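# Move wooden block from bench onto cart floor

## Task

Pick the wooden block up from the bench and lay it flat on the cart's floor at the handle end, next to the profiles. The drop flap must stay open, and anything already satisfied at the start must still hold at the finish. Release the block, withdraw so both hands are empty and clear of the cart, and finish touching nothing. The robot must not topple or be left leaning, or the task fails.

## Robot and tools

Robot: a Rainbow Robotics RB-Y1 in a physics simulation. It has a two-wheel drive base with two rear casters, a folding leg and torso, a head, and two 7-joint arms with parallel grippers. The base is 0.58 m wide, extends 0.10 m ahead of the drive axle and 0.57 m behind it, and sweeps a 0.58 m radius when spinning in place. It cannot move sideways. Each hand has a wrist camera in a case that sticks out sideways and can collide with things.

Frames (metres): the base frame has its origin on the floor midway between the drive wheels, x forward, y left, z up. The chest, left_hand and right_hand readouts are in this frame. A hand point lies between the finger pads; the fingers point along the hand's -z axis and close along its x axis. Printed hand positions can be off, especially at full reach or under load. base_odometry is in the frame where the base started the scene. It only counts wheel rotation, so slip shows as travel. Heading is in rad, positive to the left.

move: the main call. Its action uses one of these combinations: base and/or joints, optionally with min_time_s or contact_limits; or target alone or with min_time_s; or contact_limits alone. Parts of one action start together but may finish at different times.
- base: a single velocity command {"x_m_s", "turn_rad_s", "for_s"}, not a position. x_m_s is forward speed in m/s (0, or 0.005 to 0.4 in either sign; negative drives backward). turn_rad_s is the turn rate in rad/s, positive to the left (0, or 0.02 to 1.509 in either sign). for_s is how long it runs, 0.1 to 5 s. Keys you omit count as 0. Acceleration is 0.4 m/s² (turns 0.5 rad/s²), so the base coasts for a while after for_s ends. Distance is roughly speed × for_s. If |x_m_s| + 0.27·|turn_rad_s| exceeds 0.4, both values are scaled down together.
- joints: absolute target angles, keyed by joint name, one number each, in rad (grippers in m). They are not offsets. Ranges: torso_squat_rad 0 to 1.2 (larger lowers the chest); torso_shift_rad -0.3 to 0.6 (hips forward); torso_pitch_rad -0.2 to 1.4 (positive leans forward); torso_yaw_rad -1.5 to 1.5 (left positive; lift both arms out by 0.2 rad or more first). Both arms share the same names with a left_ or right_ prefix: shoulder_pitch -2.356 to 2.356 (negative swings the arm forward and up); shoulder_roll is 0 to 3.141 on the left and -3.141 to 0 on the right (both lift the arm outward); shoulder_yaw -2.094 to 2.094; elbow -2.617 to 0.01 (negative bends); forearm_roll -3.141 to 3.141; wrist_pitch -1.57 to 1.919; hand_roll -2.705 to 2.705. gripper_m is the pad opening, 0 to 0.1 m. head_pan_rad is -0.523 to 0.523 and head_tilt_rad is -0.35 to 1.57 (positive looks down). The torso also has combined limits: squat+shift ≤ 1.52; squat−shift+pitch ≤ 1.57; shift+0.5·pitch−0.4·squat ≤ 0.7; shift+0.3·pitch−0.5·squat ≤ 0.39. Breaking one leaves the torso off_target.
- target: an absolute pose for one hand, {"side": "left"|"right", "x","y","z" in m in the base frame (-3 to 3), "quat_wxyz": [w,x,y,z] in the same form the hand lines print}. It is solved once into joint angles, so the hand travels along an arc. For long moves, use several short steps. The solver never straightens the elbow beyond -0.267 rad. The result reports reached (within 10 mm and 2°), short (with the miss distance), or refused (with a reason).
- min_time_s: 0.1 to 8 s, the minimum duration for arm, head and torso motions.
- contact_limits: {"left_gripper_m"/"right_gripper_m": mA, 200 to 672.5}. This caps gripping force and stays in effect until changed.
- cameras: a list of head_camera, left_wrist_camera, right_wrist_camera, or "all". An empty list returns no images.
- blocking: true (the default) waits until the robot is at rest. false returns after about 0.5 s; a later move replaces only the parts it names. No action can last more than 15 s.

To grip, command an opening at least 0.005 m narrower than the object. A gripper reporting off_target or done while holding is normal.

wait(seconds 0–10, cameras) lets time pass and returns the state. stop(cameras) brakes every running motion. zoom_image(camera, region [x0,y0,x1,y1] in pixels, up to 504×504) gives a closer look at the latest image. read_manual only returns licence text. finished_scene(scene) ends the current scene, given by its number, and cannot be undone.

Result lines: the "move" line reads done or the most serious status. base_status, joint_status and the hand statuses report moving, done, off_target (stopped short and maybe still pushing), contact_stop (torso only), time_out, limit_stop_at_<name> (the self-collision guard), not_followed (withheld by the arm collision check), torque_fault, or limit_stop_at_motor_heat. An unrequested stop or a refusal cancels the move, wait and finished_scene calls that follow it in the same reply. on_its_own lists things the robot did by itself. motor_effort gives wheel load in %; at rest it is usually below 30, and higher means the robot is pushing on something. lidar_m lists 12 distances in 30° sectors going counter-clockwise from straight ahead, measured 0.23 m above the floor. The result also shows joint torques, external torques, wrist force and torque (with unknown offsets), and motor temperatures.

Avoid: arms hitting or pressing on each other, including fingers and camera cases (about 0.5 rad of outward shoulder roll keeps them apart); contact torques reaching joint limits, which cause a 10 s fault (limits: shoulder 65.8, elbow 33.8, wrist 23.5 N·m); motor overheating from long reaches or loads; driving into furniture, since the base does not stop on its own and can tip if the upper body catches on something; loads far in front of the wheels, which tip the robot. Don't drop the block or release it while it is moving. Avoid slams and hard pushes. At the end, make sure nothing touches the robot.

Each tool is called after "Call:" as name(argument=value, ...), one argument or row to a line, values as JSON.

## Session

Call:
move(
  joints={"head_tilt_rad":0.7},
  cameras=["head_camera"],
)

Call:
move(
  joints={"head_tilt_rad":0.6,"head_pan_rad":0.52},
  cameras=["head_camera"],
)

Call:
move(
  joints={"head_tilt_rad":0.7,"head_pan_rad":-0.52},
  cameras=["head_camera"],
)

Scene clock: 0.83 s.
Joint torques (N m): left_arm=[-1.43 -0.58 0.85 -0.67 -0.1 -0.67 -0.17] | right_arm=[-3.25 -0.62 -0.85 -1.51 0.02 -0.64 0.04]
External joint torques (N m): left_arm=[-0.05 -0.73 0.84 -0.12 -0.1 -0.24 -0.16] | right_arm=[0.35 0.5 -0.81 0.12 -0.05 -0.04 0.02]
Motor temperatures (°C): left_arm=[30 28 31 35 34 32 37] | right_arm=[34 30 31 30 35 37 34]
Wrist force (N): left_arm=[-0.7 1.0 -7.0] | right_arm=[-2.7 1.0 -4.9]
Wrist torque (N m): left_arm=[-0.24 0.04 0.07] | right_arm=[-0.09 -0.11 -0.08]
Wrist force, peak (N): left_arm=[0.1 1.6 -7.9] | right_arm=[-2.9 0.8 -5.4]
move: done
base_odometry: x=+0.000 y=+0.000 heading=+0.000
lidar_m: 0.74 1.02 1.56 4.57 1.51 1.08 1.03 1.08 1.44 3.61 1.09 0.78
base_status: not commanded
joint_positions: torso_squat_rad=+0.350 torso_shift_rad=+0.000 torso_pitch_rad=+0.000 torso_yaw_rad=+0.000 left_shoulder_pitch_rad=+0.037 left_shoulder_roll_rad=+0.004 left_shoulder_yaw_rad=-0.043 left_elbow_rad=-0.196 left_forearm_roll_rad=-0.014 left_wrist_pitch_rad=+0.002 left_hand_roll_rad=+0.027 left_gripper_m=+0.099 right_shoulder_pitch_rad=-0.040 right_shoulder_roll_rad=-0.021 right_shoulder_yaw_rad=-0.018 right_elbow_rad=-0.235 right_forearm_roll_rad=+0.049 right_wrist_pitch_rad=-0.014 right_hand_roll_rad=+0.035 right_gripper_m=+0.099 head_pan_rad=+0.000 head_tilt_rad=+0.700
joint_status: all done
wheel_motors_off: 0
motor_effort: left_wheel=+0(1) right_wheel=+0(2)
chest: x=-0.2280 y=+0.0001 z=+1.2475 quat_wxyz=(+1.000, +0.000, +0.000, +0.000) (m; base frame)
left_hand: x=-0.1598 y=+0.2200 z=+0.5653 quat_wxyz=(+0.997, +0.000, -0.079, -0.009) (m; base frame)
right_hand: x=-0.0823 y=-0.2360 z=+0.5770 quat_wxyz=(+0.989, -0.016, -0.142, +0.041) (m; base frame)
pictures: head_camera
camera_calibration:
head_camera: T_world_to_cam=[[-0.00129999, -0.999504, -0.0314624, 0.0444858], [-0.599497, 0.0259607, -0.799956, 1.08611], [0.800376, 0.0178217, -0.599233, 0.97739], [0, 0, 0, 1]] pos_world=[-0.131105, -0.00115113, 1.45592]

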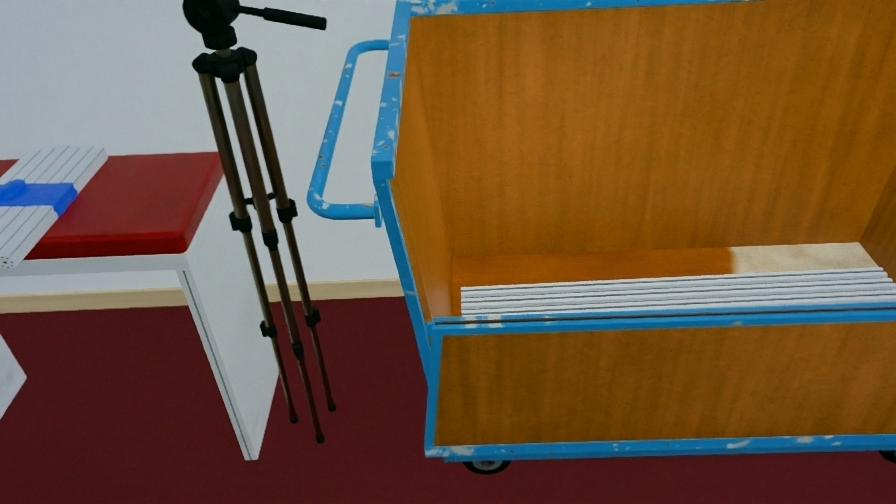

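Scene clock: 1.83 s.
Joint torques (N m): left_arm=[-1.9 -0.48 0.72 -0.58 -0.02 -0.7 -0.03] | right_arm=[-3.3 -0.65 -0.61 -1.35 0.08 -0.53 -0.15]
External joint torques (N m): left_arm=[-0.52 -0.63 0.71 -0.02 -0.02 -0.27 -0.02] | right_arm=[0.29 0.46 -0.56 0.28 0.02 0.06 -0.16]
Motor temperatures (°C): left_arm=[30 28 31 35 34 32 37] | right_arm=[34 30 31 30 35 37 34]
Wrist force (N): left_arm=[-0.4 1.3 -7.6] | right_arm=[-2.6 0.9 -5.0]
Wrist torque (N m): left_arm=[-0.27 0.14 0.06] | right_arm=[-0.09 -0.10 -0.11]
Wrist force, peak (N): left_arm=[-0.7 1.3 -8.3] | right_arm=[-2.9 1.1 -5.3]
move: done
base_odometry: x=+0.000 y=+0.000 heading=+0.000
lidar_m: 0.74 1.03 1.57 4.56 1.52 1.08 1.03 1.07 1.43 3.61 1.10 0.79
base_status: not commanded
joint_positions: torso_squat_rad=+0.350 torso_shift_rad=+0.000 torso_pitch_rad=+0.000 torso_yaw_rad=+0.000 left_shoulder_pitch_rad=+0.037 left_shoulder_roll_rad=+0.004 left_shoulder_yaw_rad=-0.043 left_elbow_rad=-0.196 left_forearm_roll_rad=-0.014 left_wrist_pitch_rad=+0.002 left_hand_roll_rad=+0.027 left_gripper_m=+0.099 right_shoulder_pitch_rad=-0.040 right_shoulder_roll_rad=-0.021 right_shoulder_yaw_rad=-0.018 right_elbow_rad=-0.235 right_forearm_roll_rad=+0.049 right_wrist_pitch_rad=-0.014 right_hand_roll_rad=+0.035 right_gripper_m=+0.099 head_pan_rad=+0.520 head_tilt_rad=+0.600
joint_status: all done
wheel_motors_off: 0
motor_effort: left_wheel=+0(1) right_wheel=+1(2)
chest: x=-0.2280 y=+0.0001 z=+1.2475 quat_wxyz=(+1.000, +0.000, +0.000, +0.000) (m; base frame)
left_hand: x=-0.1598 y=+0.2200 z=+0.5653 quat_wxyz=(+0.997, +0.000, -0.079, -0.009) (m; base frame)
right_hand: x=-0.0823 y=-0.2360 z=+0.5770 quat_wxyz=(+0.989, -0.016, -0.142, +0.041) (m; base frame)
pictures: head_camera
camera_calibration:
head_camera: T_world_to_cam=[[0.498213, -0.866484, -0.0314502, 0.14729], [-0.461322, -0.234191, -0.855767, 1.19539], [0.734143, 0.440863, -0.516405, 0.843793], [0, 0, 0, 1]] pos_world=[-0.141388, 0.0355768, 1.46335]

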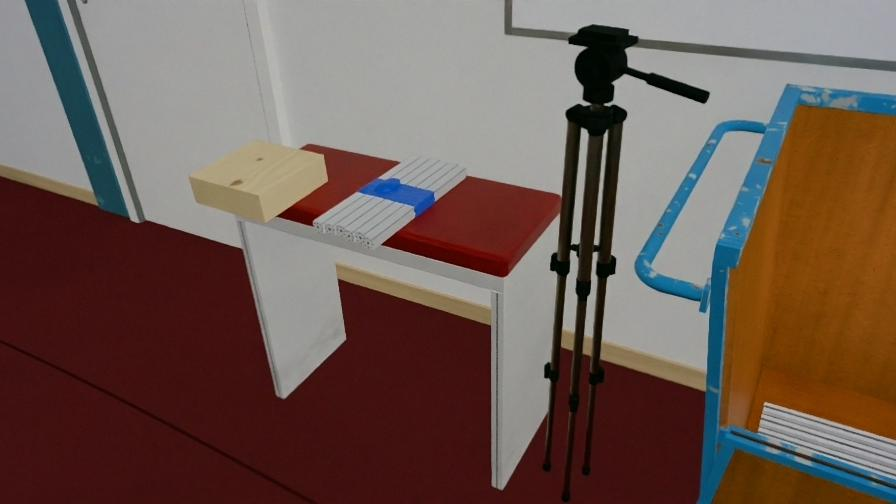

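Scene clock: 3.20 s.
Joint torques (N m): left_arm=[-1.94 -0.64 0.51 -0.52 -0.13 -0.69 -0.1] | right_arm=[-3.53 -0.78 -0.39 -1.36 -0.08 -0.54 0.13]
External joint torques (N m): left_arm=[-0.56 -0.79 0.5 0.04 -0.13 -0.26 -0.09] | right_arm=[0.07 0.33 -0.35 0.28 -0.14 0.05 0.12]
Motor temperatures (°C): left_arm=[30 28 31 35 34 32 37] | right_arm=[34 30 31 30 35 37 34]
Wrist force (N): left_arm=[0.1 2.2 -7.1] | right_arm=[-2.5 0.7 -5.0]
Wrist torque (N m): left_arm=[-0.41 0.16 0.08] | right_arm=[-0.06 -0.09 -0.11]
Wrist force, peak (N): left_arm=[0.3 1.8 -8.1] | right_arm=[-2.9 1.1 -5.5]
move: done
base_odometry: x=+0.000 y=+0.000 heading=+0.000
lidar_m: 0.74 1.02 1.56 4.57 1.53 1.08 1.02 1.07 1.44 3.63 1.09 0.79
base_status: not commanded
joint_positions: torso_squat_rad=+0.350 torso_shift_rad=+0.000 torso_pitch_rad=+0.000 torso_yaw_rad=+0.000 left_shoulder_pitch_rad=+0.037 left_shoulder_roll_rad=+0.004 left_shoulder_yaw_rad=-0.043 left_elbow_rad=-0.196 left_forearm_roll_rad=-0.014 left_wrist_pitch_rad=+0.002 left_hand_roll_rad=+0.027 left_gripper_m=+0.099 right_shoulder_pitch_rad=-0.040 right_shoulder_roll_rad=-0.021 right_shoulder_yaw_rad=-0.018 right_elbow_rad=-0.235 right_forearm_roll_rad=+0.049 right_wrist_pitch_rad=-0.014 right_hand_roll_rad=+0.035 right_gripper_m=+0.099 head_pan_rad=-0.520 head_tilt_rad=+0.700
joint_status: all done
wheel_motors_off: 0
motor_effort: left_wheel=+0(1) right_wheel=-1(2)
chest: x=-0.2280 y=+0.0001 z=+1.2475 quat_wxyz=(+1.000, +0.000, +0.000, +0.000) (m; base frame)
left_hand: x=-0.1598 y=+0.2200 z=+0.5653 quat_wxyz=(+0.997, +0.000, -0.079, -0.009) (m; base frame)
right_hand: x=-0.0823 y=-0.2360 z=+0.5770 quat_wxyz=(+0.989, -0.016, -0.142, +0.041) (m; base frame)
pictures: head_camera
camera_calibration:
head_camera: T_world_to_cam=[[-0.497734, -0.866759, -0.031459, -0.057845], [-0.507354, 0.320382, -0.799967, 1.10502], [0.703457, -0.38221, -0.599219, 0.957513], [0, 0, 0, 1]] pos_world=[-0.141724, -0.0381954, 1.45592]

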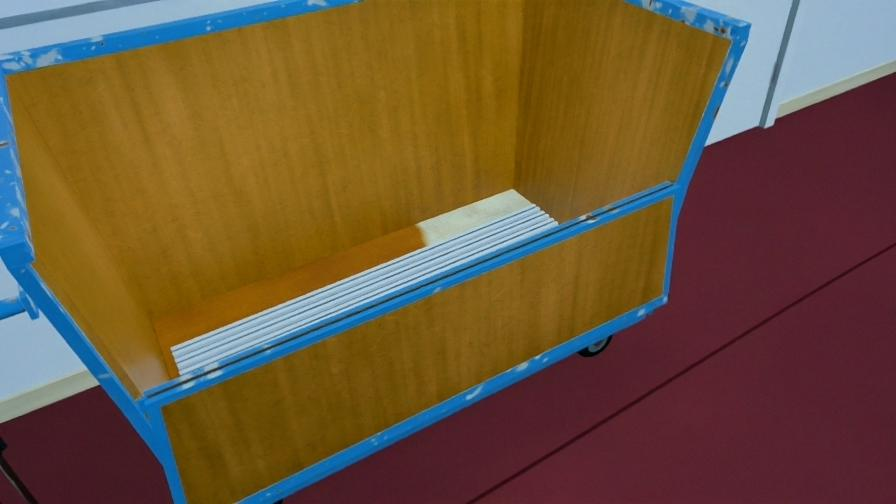

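Call:
move(
  base={"turn_rad_s":0.6,"for_s":2.62},
  joints={"head_pan_rad":-0.3,"head_tilt_rad":0.8,"torso_squat_rad":0.8,"right_elbow_rad":-1.6,"right_shoulder_roll_rad":-0.3,"right_wrist_pitch_rad":-0.3},
  cameras=[],
)

Call:
move(
  base={"x_m_s":0.4,"for_s":3.54},
  cameras=[],
)

Call:
move(
  base={"turn_rad_s":-0.6,"for_s":2.62},
  cameras=[],
)

Call:
move(
  target={"side":"right","x":0.362,"y":-0.206,"z":0.768,"quat_wxyz":[0.7071,0,-0.7071,0]},
  cameras=["head_camera","right_wrist_camera"],
)

Scene clock: 15.20 s.
Joint torques (N m): left_arm=[-1.89 -1.02 0.57 -0.56 -0.03 -0.58 -0.04] | right_arm=[-11.95 -6.77 -3.67 -10.35 -0.11 -1.72 -0.02]
External joint torques (N m): left_arm=[-0.51 -1.18 0.56 0 -0.03 -0.16 -0.03] | right_arm=[-0.34 -0.66 -0.23 -0.67 -0.12 -0.06 -0.06]
Motor temperatures (°C): left_arm=[30 28 31 35 34 32 37] | right_arm=[34 30 31 30 35 37 34]
Wrist force (N): left_arm=[0.1 1.0 -6.9] | right_arm=[-6.4 3.2 3.2]
Wrist torque (N m): left_arm=[-0.27 0.17 0.09] | right_arm=[-0.30 -0.33 -0.13]
Wrist force, peak (N): left_arm=[0.1 1.3 -8.6] | right_arm=[-7.0 3.4 3.3]
move: done
base_odometry: x=+0.000 y=+0.000 heading=+1.579
lidar_m: 4.24 1.49 1.07 1.02 1.05 1.46 3.85 1.07 0.81 0.76 1.02 1.57
base_status: done (sent for 2.63 of 2.63 s)
joint_positions: torso_squat_rad=+0.800 torso_shift_rad=+0.000 torso_pitch_rad=+0.000 torso_yaw_rad=+0.000 left_shoulder_pitch_rad=+0.037 left_shoulder_roll_rad=+0.004 left_shoulder_yaw_rad=-0.043 left_elbow_rad=-0.196 left_forearm_roll_rad=-0.014 left_wrist_pitch_rad=+0.002 left_hand_roll_rad=+0.027 left_gripper_m=+0.099 right_shoulder_pitch_rad=-0.040 right_shoulder_roll_rad=-0.300 right_shoulder_yaw_rad=-0.018 right_elbow_rad=-1.600 right_forearm_roll_rad=+0.049 right_wrist_pitch_rad=-0.300 right_hand_roll_rad=+0.035 right_gripper_m=+0.099 head_pan_rad=-0.300 head_tilt_rad=+0.800
joint_status: all done
wheel_motors_off: 0
motor_effort: left_wheel=+5(34) right_wheel=+19(54)
chest: x=-0.2281 y=+0.0001 z=+1.0776 quat_wxyz=(+1.000, +0.000, +0.000, +0.000) (m; base frame)
left_hand: x=-0.1597 y=+0.2200 z=+0.3954 quat_wxyz=(+0.997, +0.000, -0.079, -0.009) (m; base frame)
right_hand: x=+0.2865 y=-0.2851 z=+0.9636 quat_wxyz=(+0.553, -0.120, -0.811, +0.147) (m; base frame)
pictures: none
No camera images: "cameras" was empty.

Scene clock: 20.13 s.
Joint torques (N m): left_arm=[-1.39 -1.02 0.52 -0.61 -0.01 -0.59 0.01] | right_arm=[-11.78 -6.41 -3.39 -10.31 -0.1 -1.67 0.06]
External joint torques (N m): left_arm=[-0.01 -1.18 0.51 -0.06 -0.01 -0.17 0.02] | right_arm=[-0.17 -0.3 0.05 -0.64 -0.11 -0.01 0.02]
Motor temperatures (°C): left_arm=[30 28 31 35 34 32 37] | right_arm=[34 30 31 30 35 37 34]
Wrist force (N): left_arm=[0.0 1.4 -7.1] | right_arm=[-6.5 3.0 3.2]
Wrist torque (N m): left_arm=[-0.32 0.15 0.05] | right_arm=[-0.29 -0.34 -0.12]
Wrist force, peak (N): left_arm=[-0.1 2.0 -8.4] | right_arm=[-6.8 3.3 3.5]
move: done
base_odometry: x=-0.013 y=+1.413 heading=+1.581
lidar_m: 4.18 1.51 1.08 1.03 1.08 1.46 3.94 1.53 1.26 0.92 1.56 2.09
base_status: done (sent for 3.53 of 3.53 s)
joint_positions: torso_squat_rad=+0.800 torso_shift_rad=+0.000 torso_pitch_rad=+0.000 torso_yaw_rad=+0.000 left_shoulder_pitch_rad=+0.037 left_shoulder_roll_rad=+0.004 left_shoulder_yaw_rad=-0.043 left_elbow_rad=-0.196 left_forearm_roll_rad=-0.014 left_wrist_pitch_rad=+0.002 left_hand_roll_rad=+0.027 left_gripper_m=+0.099 right_shoulder_pitch_rad=-0.040 right_shoulder_roll_rad=-0.300 right_shoulder_yaw_rad=-0.018 right_elbow_rad=-1.600 right_forearm_roll_rad=+0.049 right_wrist_pitch_rad=-0.300 right_hand_roll_rad=+0.035 right_gripper_m=+0.099 head_pan_rad=-0.300 head_tilt_rad=+0.800
joint_status: not commanded
wheel_motors_off: 0
motor_effort: left_wheel=+16(44) right_wheel=-14(51)
chest: x=-0.2280 y=+0.0001 z=+1.0776 quat_wxyz=(+1.000, +0.000, +0.000, +0.000) (m; base frame)
left_hand: x=-0.1597 y=+0.2200 z=+0.3954 quat_wxyz=(+0.997, +0.000, -0.079, -0.009) (m; base frame)
right_hand: x=+0.2866 y=-0.2851 z=+0.9635 quat_wxyz=(+0.553, -0.120, -0.811, +0.147) (m; base frame)
pictures: none
No camera images: "cameras" was empty.

Scene clock: 24.30 s.
Joint torques (N m): left_arm=[-1.48 -0.71 0.36 -0.6 -0.13 -0.7 -0.12] | right_arm=[-11.93 -6.24 -3.46 -10.44 -0.26 -1.62 0.07]
External joint torques (N m): left_arm=[-0.1 -0.86 0.35 -0.05 -0.14 -0.27 -0.11] | right_arm=[-0.32 -0.12 -0.02 -0.76 -0.27 0.04 0.03]
Motor temperatures (°C): left_arm=[30 28 31 35 34 32 37] | right_arm=[34 30 31 30 35 37 34]
Wrist force (N): left_arm=[-0.5 1.2 -7.0] | right_arm=[-6.9 3.2 3.0]
Wrist torque (N m): left_arm=[-0.31 0.10 0.06] | right_arm=[-0.32 -0.41 -0.10]
Wrist force, peak (N): left_arm=[-0.4 1.8 -8.2] | right_arm=[-7.1 3.3 3.2]
move: done
base_odometry: x=-0.013 y=+1.413 heading=+0.001
lidar_m: 0.91 1.55 2.07 4.18 1.52 1.08 1.03 1.08 1.45 3.65 1.53 1.25
base_status: done (sent for 2.63 of 2.63 s)
joint_positions: torso_squat_rad=+0.800 torso_shift_rad=+0.000 torso_pitch_rad=+0.000 torso_yaw_rad=+0.000 left_shoulder_pitch_rad=+0.037 left_shoulder_roll_rad=+0.004 left_shoulder_yaw_rad=-0.043 left_elbow_rad=-0.196 left_forearm_roll_rad=-0.014 left_wrist_pitch_rad=+0.002 left_hand_roll_rad=+0.027 left_gripper_m=+0.099 right_shoulder_pitch_rad=-0.040 right_shoulder_roll_rad=-0.300 right_shoulder_yaw_rad=-0.018 right_elbow_rad=-1.600 right_forearm_roll_rad=+0.049 right_wrist_pitch_rad=-0.300 right_hand_roll_rad=+0.035 right_gripper_m=+0.099 head_pan_rad=-0.300 head_tilt_rad=+0.800
joint_status: not commanded
wheel_motors_off: 0
motor_effort: left_wheel=+22(41) right_wheel=+2(48)
chest: x=-0.2280 y=+0.0001 z=+1.0776 quat_wxyz=(+1.000, +0.000, +0.000, +0.000) (m; base frame)
left_hand: x=-0.1597 y=+0.2200 z=+0.3954 quat_wxyz=(+0.997, +0.000, -0.079, -0.009) (m; base frame)
right_hand: x=+0.2866 y=-0.2851 z=+0.9635 quat_wxyz=(+0.553, -0.120, -0.811, +0.147) (m; base frame)
pictures: none
No camera images: "cameras" was empty.

Scene clock: 26.13 s.
Joint torques (N m): left_arm=[-1.32 -0.65 0.77 -0.34 0.03 -0.62 -0.04] | right_arm=[-17.26 -3.15 -2.01 -8.66 -0.07 -1.9 0.13]
External joint torques (N m): left_arm=[0.06 -0.8 0.76 0.21 0.03 -0.2 -0.04] | right_arm=[-0.16 -0.26 -2.32 -0.28 -0.34 0.02 0.08]
Motor temperatures (°C): left_arm=[30 28 31 35 34 32 37] | right_arm=[34 30 31 30 35 37 34]
Wrist force (N): left_arm=[0.3 2.0 -7.4] | right_arm=[-7.7 0.6 0.7]
Wrist torque (N m): left_arm=[-0.38 0.21 0.09] | right_arm=[-0.14 -0.46 -0.12]
Wrist force, peak (N): left_arm=[-0.2 2.0 -8.4] | right_arm=[-8.2 1.5 1.1]
move: done
base_odometry: x=-0.013 y=+1.413 heading=+0.001
lidar_m: 0.90 1.54 2.07 4.18 1.54 1.09 1.04 1.07 1.47 3.66 1.51 1.24
base_status: not commanded
joint_positions: torso_squat_rad=+0.800 torso_shift_rad=+0.000 torso_pitch_rad=+0.000 torso_yaw_rad=+0.000 left_shoulder_pitch_rad=+0.037 left_shoulder_roll_rad=+0.004 left_shoulder_yaw_rad=-0.043 left_elbow_rad=-0.196 left_forearm_roll_rad=-0.014 left_wrist_pitch_rad=+0.002 left_hand_roll_rad=+0.027 left_gripper_m=+0.099 right_shoulder_pitch_rad=-0.512 right_shoulder_roll_rad=-0.020 right_shoulder_yaw_rad=-0.148 right_elbow_rad=-0.549 right_forearm_roll_rad=-0.054 right_wrist_pitch_rad=-0.535 right_hand_roll_rad=+0.057 right_gripper_m=+0.099 head_pan_rad=-0.300 head_tilt_rad=+0.800
joint_status: all done
wheel_motors_off: 0
motor_effort: left_wheel=+21(23) right_wheel=+0(5)
chest: x=-0.2280 y=+0.0001 z=+1.0776 quat_wxyz=(+1.000, +0.000, +0.000, +0.000) (m; base frame)
left_hand: x=-0.1597 y=+0.2200 z=+0.3954 quat_wxyz=(+0.997, +0.000, -0.079, -0.009) (m; base frame)
right_hand: x=+0.3616 y=-0.2058 z=+0.7684 quat_wxyz=(+0.709, +0.000, -0.705, +0.000) (m; base frame)
right_hand_status: reached (checked arc, planned for 1.4 s): 1 mm and 0.3 deg off.
pictures: head_camera, right_wrist_camera
camera_calibration:
head_camera: T_world_to_cam=[[-0.299603, -0.953552, -0.0312541, -0.0226874], [-0.638458, 0.224729, -0.736117, 0.860619], [0.708949, -0.200588, -0.676133, 0.955135], [0, 0, 0, 1]] pos_world=[-0.13447, -0.0234505, 1.2786]
right_wrist_camera: T_world_to_cam=[[0.0210164, -0.0290487, -0.999357, 0.753041], [-0.507329, 0.861013, -0.0356965, 0.415087], [0.861496, 0.507753, 0.00335815, -0.137432], [0, 0, 0, 1]] pos_world=[0.313157, -0.265739, 0.767836]

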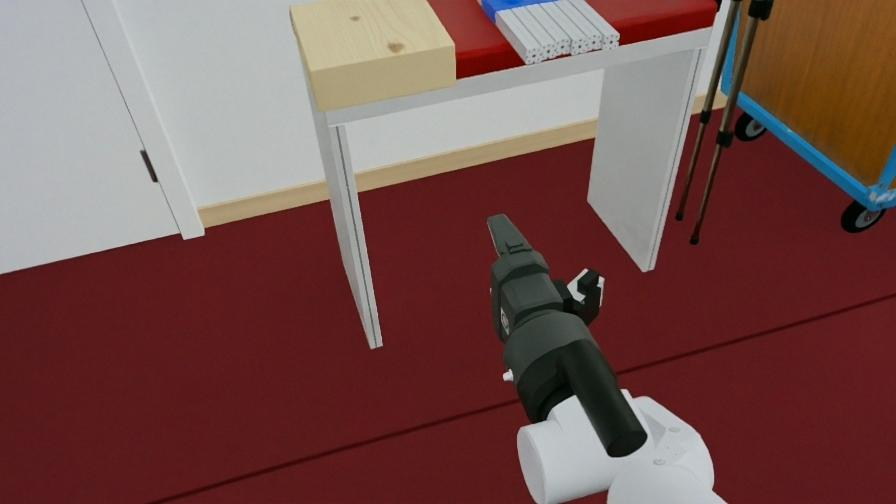

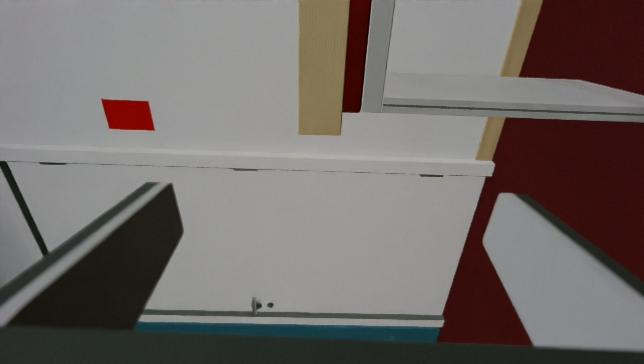

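Call:
move(
  base={"x_m_s":0.2,"for_s":2.2},
  cameras=["head_camera","right_wrist_camera"],
)

Scene clock: 31.33 s.
Joint torques (N m): left_arm=[-0.84 -0.77 0.76 -0.38 -0.1 -0.69 -0.06] | right_arm=[-17.43 -3.56 -1.85 -8.84 0 -1.93 0.18]
External joint torques (N m): left_arm=[0.54 -0.92 0.75 0.17 -0.1 -0.27 -0.05] | right_arm=[-0.33 -0.67 -2.15 -0.46 -0.26 -0.01 0.13]
Motor temperatures (°C): left_arm=[30 28 31 35 34 32 37] | right_arm=[34 30 31 30 35 37 34]
Wrist force (N): left_arm=[-1.0 1.4 -7.5] | right_arm=[-7.1 0.7 0.8]
Wrist torque (N m): left_arm=[-0.27 0.04 0.09] | right_arm=[-0.15 -0.41 -0.10]
Wrist force, peak (N): left_arm=[-0.4 1.5 -8.5] | right_arm=[-8.1 0.5 1.0]
move: done
base_odometry: x=+0.427 y=+1.413 heading=+0.001
lidar_m: 0.47 1.06 1.48 3.77 2.19 1.54 1.48 1.55 2.06 1.35 0.95 1.14
base_status: done (sent for 2.2 of 2.2 s)
joint_positions: torso_squat_rad=+0.800 torso_shift_rad=+0.000 torso_pitch_rad=+0.000 torso_yaw_rad=+0.000 left_shoulder_pitch_rad=+0.037 left_shoulder_roll_rad=+0.004 left_shoulder_yaw_rad=-0.043 left_elbow_rad=-0.196 left_forearm_roll_rad=-0.014 left_wrist_pitch_rad=+0.002 left_hand_roll_rad=+0.027 left_gripper_m=+0.099 right_shoulder_pitch_rad=-0.512 right_shoulder_roll_rad=-0.020 right_shoulder_yaw_rad=-0.148 right_elbow_rad=-0.549 right_forearm_roll_rad=-0.054 right_wrist_pitch_rad=-0.535 right_hand_roll_rad=+0.057 right_gripper_m=+0.099 head_pan_rad=-0.300 head_tilt_rad=+0.800
joint_status: not commanded
wheel_motors_off: 0
motor_effort: left_wheel=-7(50) right_wheel=+10(43)
chest: x=-0.2279 y=+0.0001 z=+1.0776 quat_wxyz=(+1.000, +0.000, +0.000, +0.000) (m; base frame)
left_hand: x=-0.1597 y=+0.2200 z=+0.3954 quat_wxyz=(+0.997, +0.000, -0.079, -0.009) (m; base frame)
right_hand: x=+0.3616 y=-0.2058 z=+0.7683 quat_wxyz=(+0.709, +0.000, -0.705, +0.000) (m; base frame)
pictures: head_camera, right_wrist_camera
camera_calibration:
head_camera: T_world_to_cam=[[-0.299606, -0.953552, -0.031209, -0.0227155], [-0.638565, 0.224726, -0.736025, 0.860551], [0.708852, -0.200588, -0.676235, 0.955182], [0, 0, 0, 1]] pos_world=[-0.13437, -0.0234505, 1.27861]
right_wrist_camera: T_world_to_cam=[[0.0208799, -0.0290121, -0.999361, 0.752991], [-0.507335, 0.861014, -0.0355957, 0.415144], [0.861496, 0.507754, 0.00325908, -0.137391], [0, 0, 0, 1]] pos_world=[0.313256, -0.265838, 0.767735]

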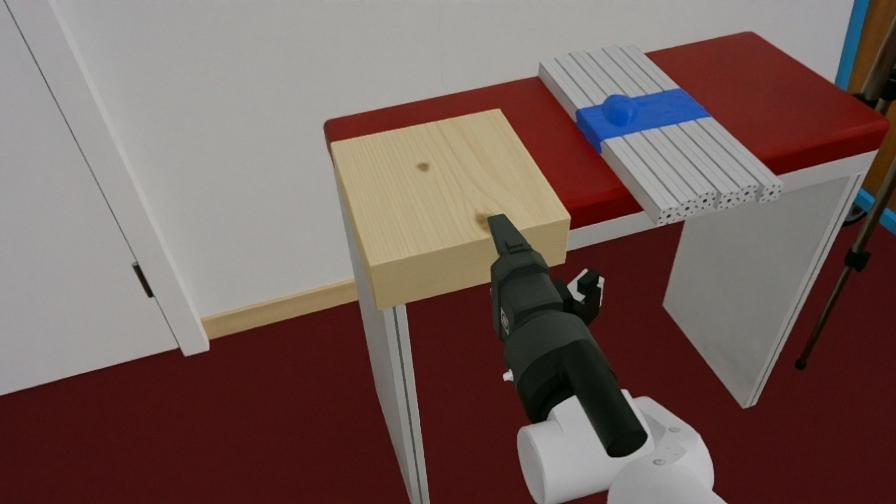

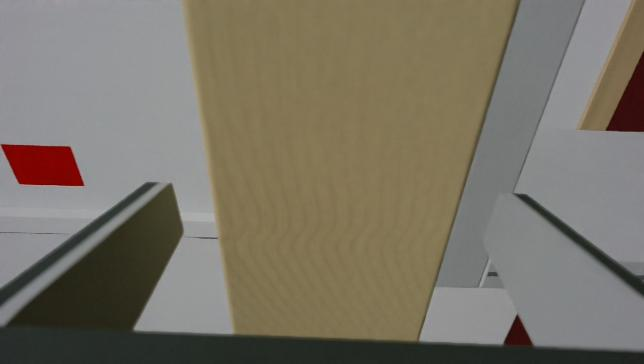

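Call:
move(
  target={"side":"right","x":0.362,"y":-0.193,"z":0.768,"quat_wxyz":[0.7071,0,-0.7071,0]},
  cameras=[],
)

Call:
move(
  base={"x_m_s":0.06,"for_s":0.48},
  cameras=["head_camera","right_wrist_camera"],
)

Scene clock: 34.60 s.
Joint torques (N m): left_arm=[-1.36 -0.79 0.74 -0.5 0.01 -0.66 -0.06] | right_arm=[-18.08 -2 -0.42 -8.46 0.03 -2.12 0]
External joint torques (N m): left_arm=[0.01 -0.94 0.73 0.06 0.01 -0.24 -0.05] | right_arm=[-0.87 0.48 -0.83 -0.18 -0.28 -0.21 -0.05]
Motor temperatures (°C): left_arm=[30 28 31 35 34 32 37] | right_arm=[34 30 31 31 35 37 34]
Wrist force (N): left_arm=[0.0 1.6 -7.8] | right_arm=[-7.5 1.2 1.0]
Wrist torque (N m): left_arm=[-0.34 0.18 0.04] | right_arm=[-0.22 -0.42 -0.13]
Wrist force, peak (N): left_arm=[0.5 1.5 -8.2] | right_arm=[-8.3 1.2 1.6]
move: done
base_odometry: x=+0.427 y=+1.413 heading=+0.000
lidar_m: 0.46 1.06 1.46 3.77 2.19 1.56 1.48 1.54 2.06 1.36 0.95 1.15
base_status: not commanded
joint_positions: torso_squat_rad=+0.800 torso_shift_rad=+0.000 torso_pitch_rad=+0.000 torso_yaw_rad=+0.000 left_shoulder_pitch_rad=+0.037 left_shoulder_roll_rad=+0.004 left_shoulder_yaw_rad=-0.043 left_elbow_rad=-0.196 left_forearm_roll_rad=-0.014 left_wrist_pitch_rad=+0.002 left_hand_roll_rad=+0.027 left_gripper_m=+0.099 right_shoulder_pitch_rad=-0.530 right_shoulder_roll_rad=+0.000 right_shoulder_yaw_rad=-0.147 right_elbow_rad=-0.518 right_forearm_roll_rad=-0.081 right_wrist_pitch_rad=-0.557 right_hand_roll_rad=+0.095 right_gripper_m=+0.099 head_pan_rad=-0.300 head_tilt_rad=+0.800
joint_status: all done
wheel_motors_off: 0
motor_effort: left_wheel=-10(10) right_wheel=+11(12)
chest: x=-0.2280 y=+0.0001 z=+1.0776 quat_wxyz=(+1.000, +0.000, +0.000, +0.000) (m; base frame)
left_hand: x=-0.1597 y=+0.2200 z=+0.3954 quat_wxyz=(+0.997, +0.000, -0.079, -0.009) (m; base frame)
right_hand: x=+0.3617 y=-0.1932 z=+0.7680 quat_wxyz=(+0.708, +0.001, -0.706, +0.001) (m; base frame)
right_hand_status: reached (checked arc, planned for 0.2 s): 0 mm and 0.2 deg off.
pictures: none
No camera images: "cameras" was empty.

Scene clock: 35.53 s.
Joint torques (N m): left_arm=[-1.25 -0.75 0.44 -0.47 -0.24 -0.74 0.04] | right_arm=[-17.98 -1.89 -0.29 -8.57 0.02 -2.06 0]
External joint torques (N m): left_arm=[0.12 -0.9 0.42 0.08 -0.24 -0.31 0.05] | right_arm=[-0.77 0.59 -0.7 -0.29 -0.29 -0.15 -0.05]
Motor temperatures (°C): left_arm=[30 28 31 35 34 32 37] | right_arm=[34 30 31 31 35 37 34]
Wrist force (N): left_arm=[-0.2 1.7 -7.3] | right_arm=[-7.0 0.9 0.7]
Wrist torque (N m): left_arm=[-0.35 0.08 0.10] | right_arm=[-0.21 -0.34 -0.09]
Wrist force, peak (N): left_arm=[0.2 1.4 -8.7] | right_arm=[-7.9 0.4 0.9]
move: done
base_odometry: x=+0.455 y=+1.413 heading=+0.000
lidar_m: 0.43 1.04 1.43 3.68 2.23 1.58 1.51 1.57 2.10 1.32 0.94 1.11
base_status: done (sent for 0.47 of 0.47 s)
joint_positions: torso_squat_rad=+0.800 torso_shift_rad=+0.000 torso_pitch_rad=+0.000 torso_yaw_rad=+0.000 left_shoulder_pitch_rad=+0.037 left_shoulder_roll_rad=+0.004 left_shoulder_yaw_rad=-0.043 left_elbow_rad=-0.196 left_forearm_roll_rad=-0.014 left_wrist_pitch_rad=+0.002 left_hand_roll_rad=+0.027 left_gripper_m=+0.099 right_shoulder_pitch_rad=-0.530 right_shoulder_roll_rad=+0.000 right_shoulder_yaw_rad=-0.147 right_elbow_rad=-0.518 right_forearm_roll_rad=-0.081 right_wrist_pitch_rad=-0.557 right_hand_roll_rad=+0.095 right_gripper_m=+0.099 head_pan_rad=-0.300 head_tilt_rad=+0.800
joint_status: not commanded
wheel_motors_off: 0
motor_effort: left_wheel=-9(26) right_wheel=+10(32)
chest: x=-0.2279 y=+0.0001 z=+1.0776 quat_wxyz=(+1.000, +0.000, +0.000, +0.000) (m; base frame)
left_hand: x=-0.1597 y=+0.2200 z=+0.3954 quat_wxyz=(+0.997, +0.000, -0.079, -0.009) (m; base frame)
right_hand: x=+0.3617 y=-0.1931 z=+0.7681 quat_wxyz=(+0.708, +0.001, -0.706, +0.001) (m; base frame)
pictures: head_camera, right_wrist_camera
camera_calibration:
head_camera: T_world_to_cam=[[-0.299606, -0.953552, -0.031209, -0.0227155], [-0.638565, 0.224726, -0.736025, 0.860551], [0.708852, -0.200588, -0.676235, 0.955182], [0, 0, 0, 1]] pos_world=[-0.13437, -0.0234505, 1.27861]
right_wrist_camera: T_world_to_cam=[[0.0243405, -0.0290814, -0.999281, 0.751806], [-0.508698, 0.860132, -0.0374227, 0.405939], [0.860601, 0.509243, 0.00614246, -0.145443], [0, 0, 0, 1]] pos_world=[0.313369, -0.253231, 0.76735]

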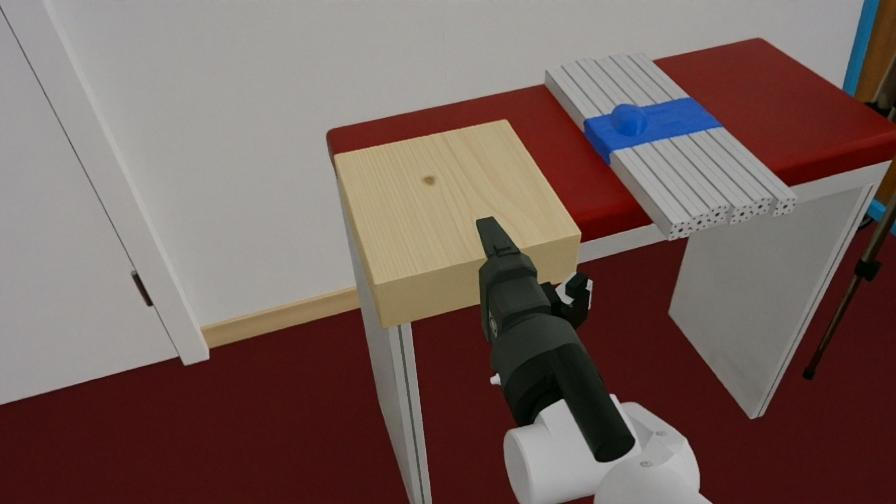

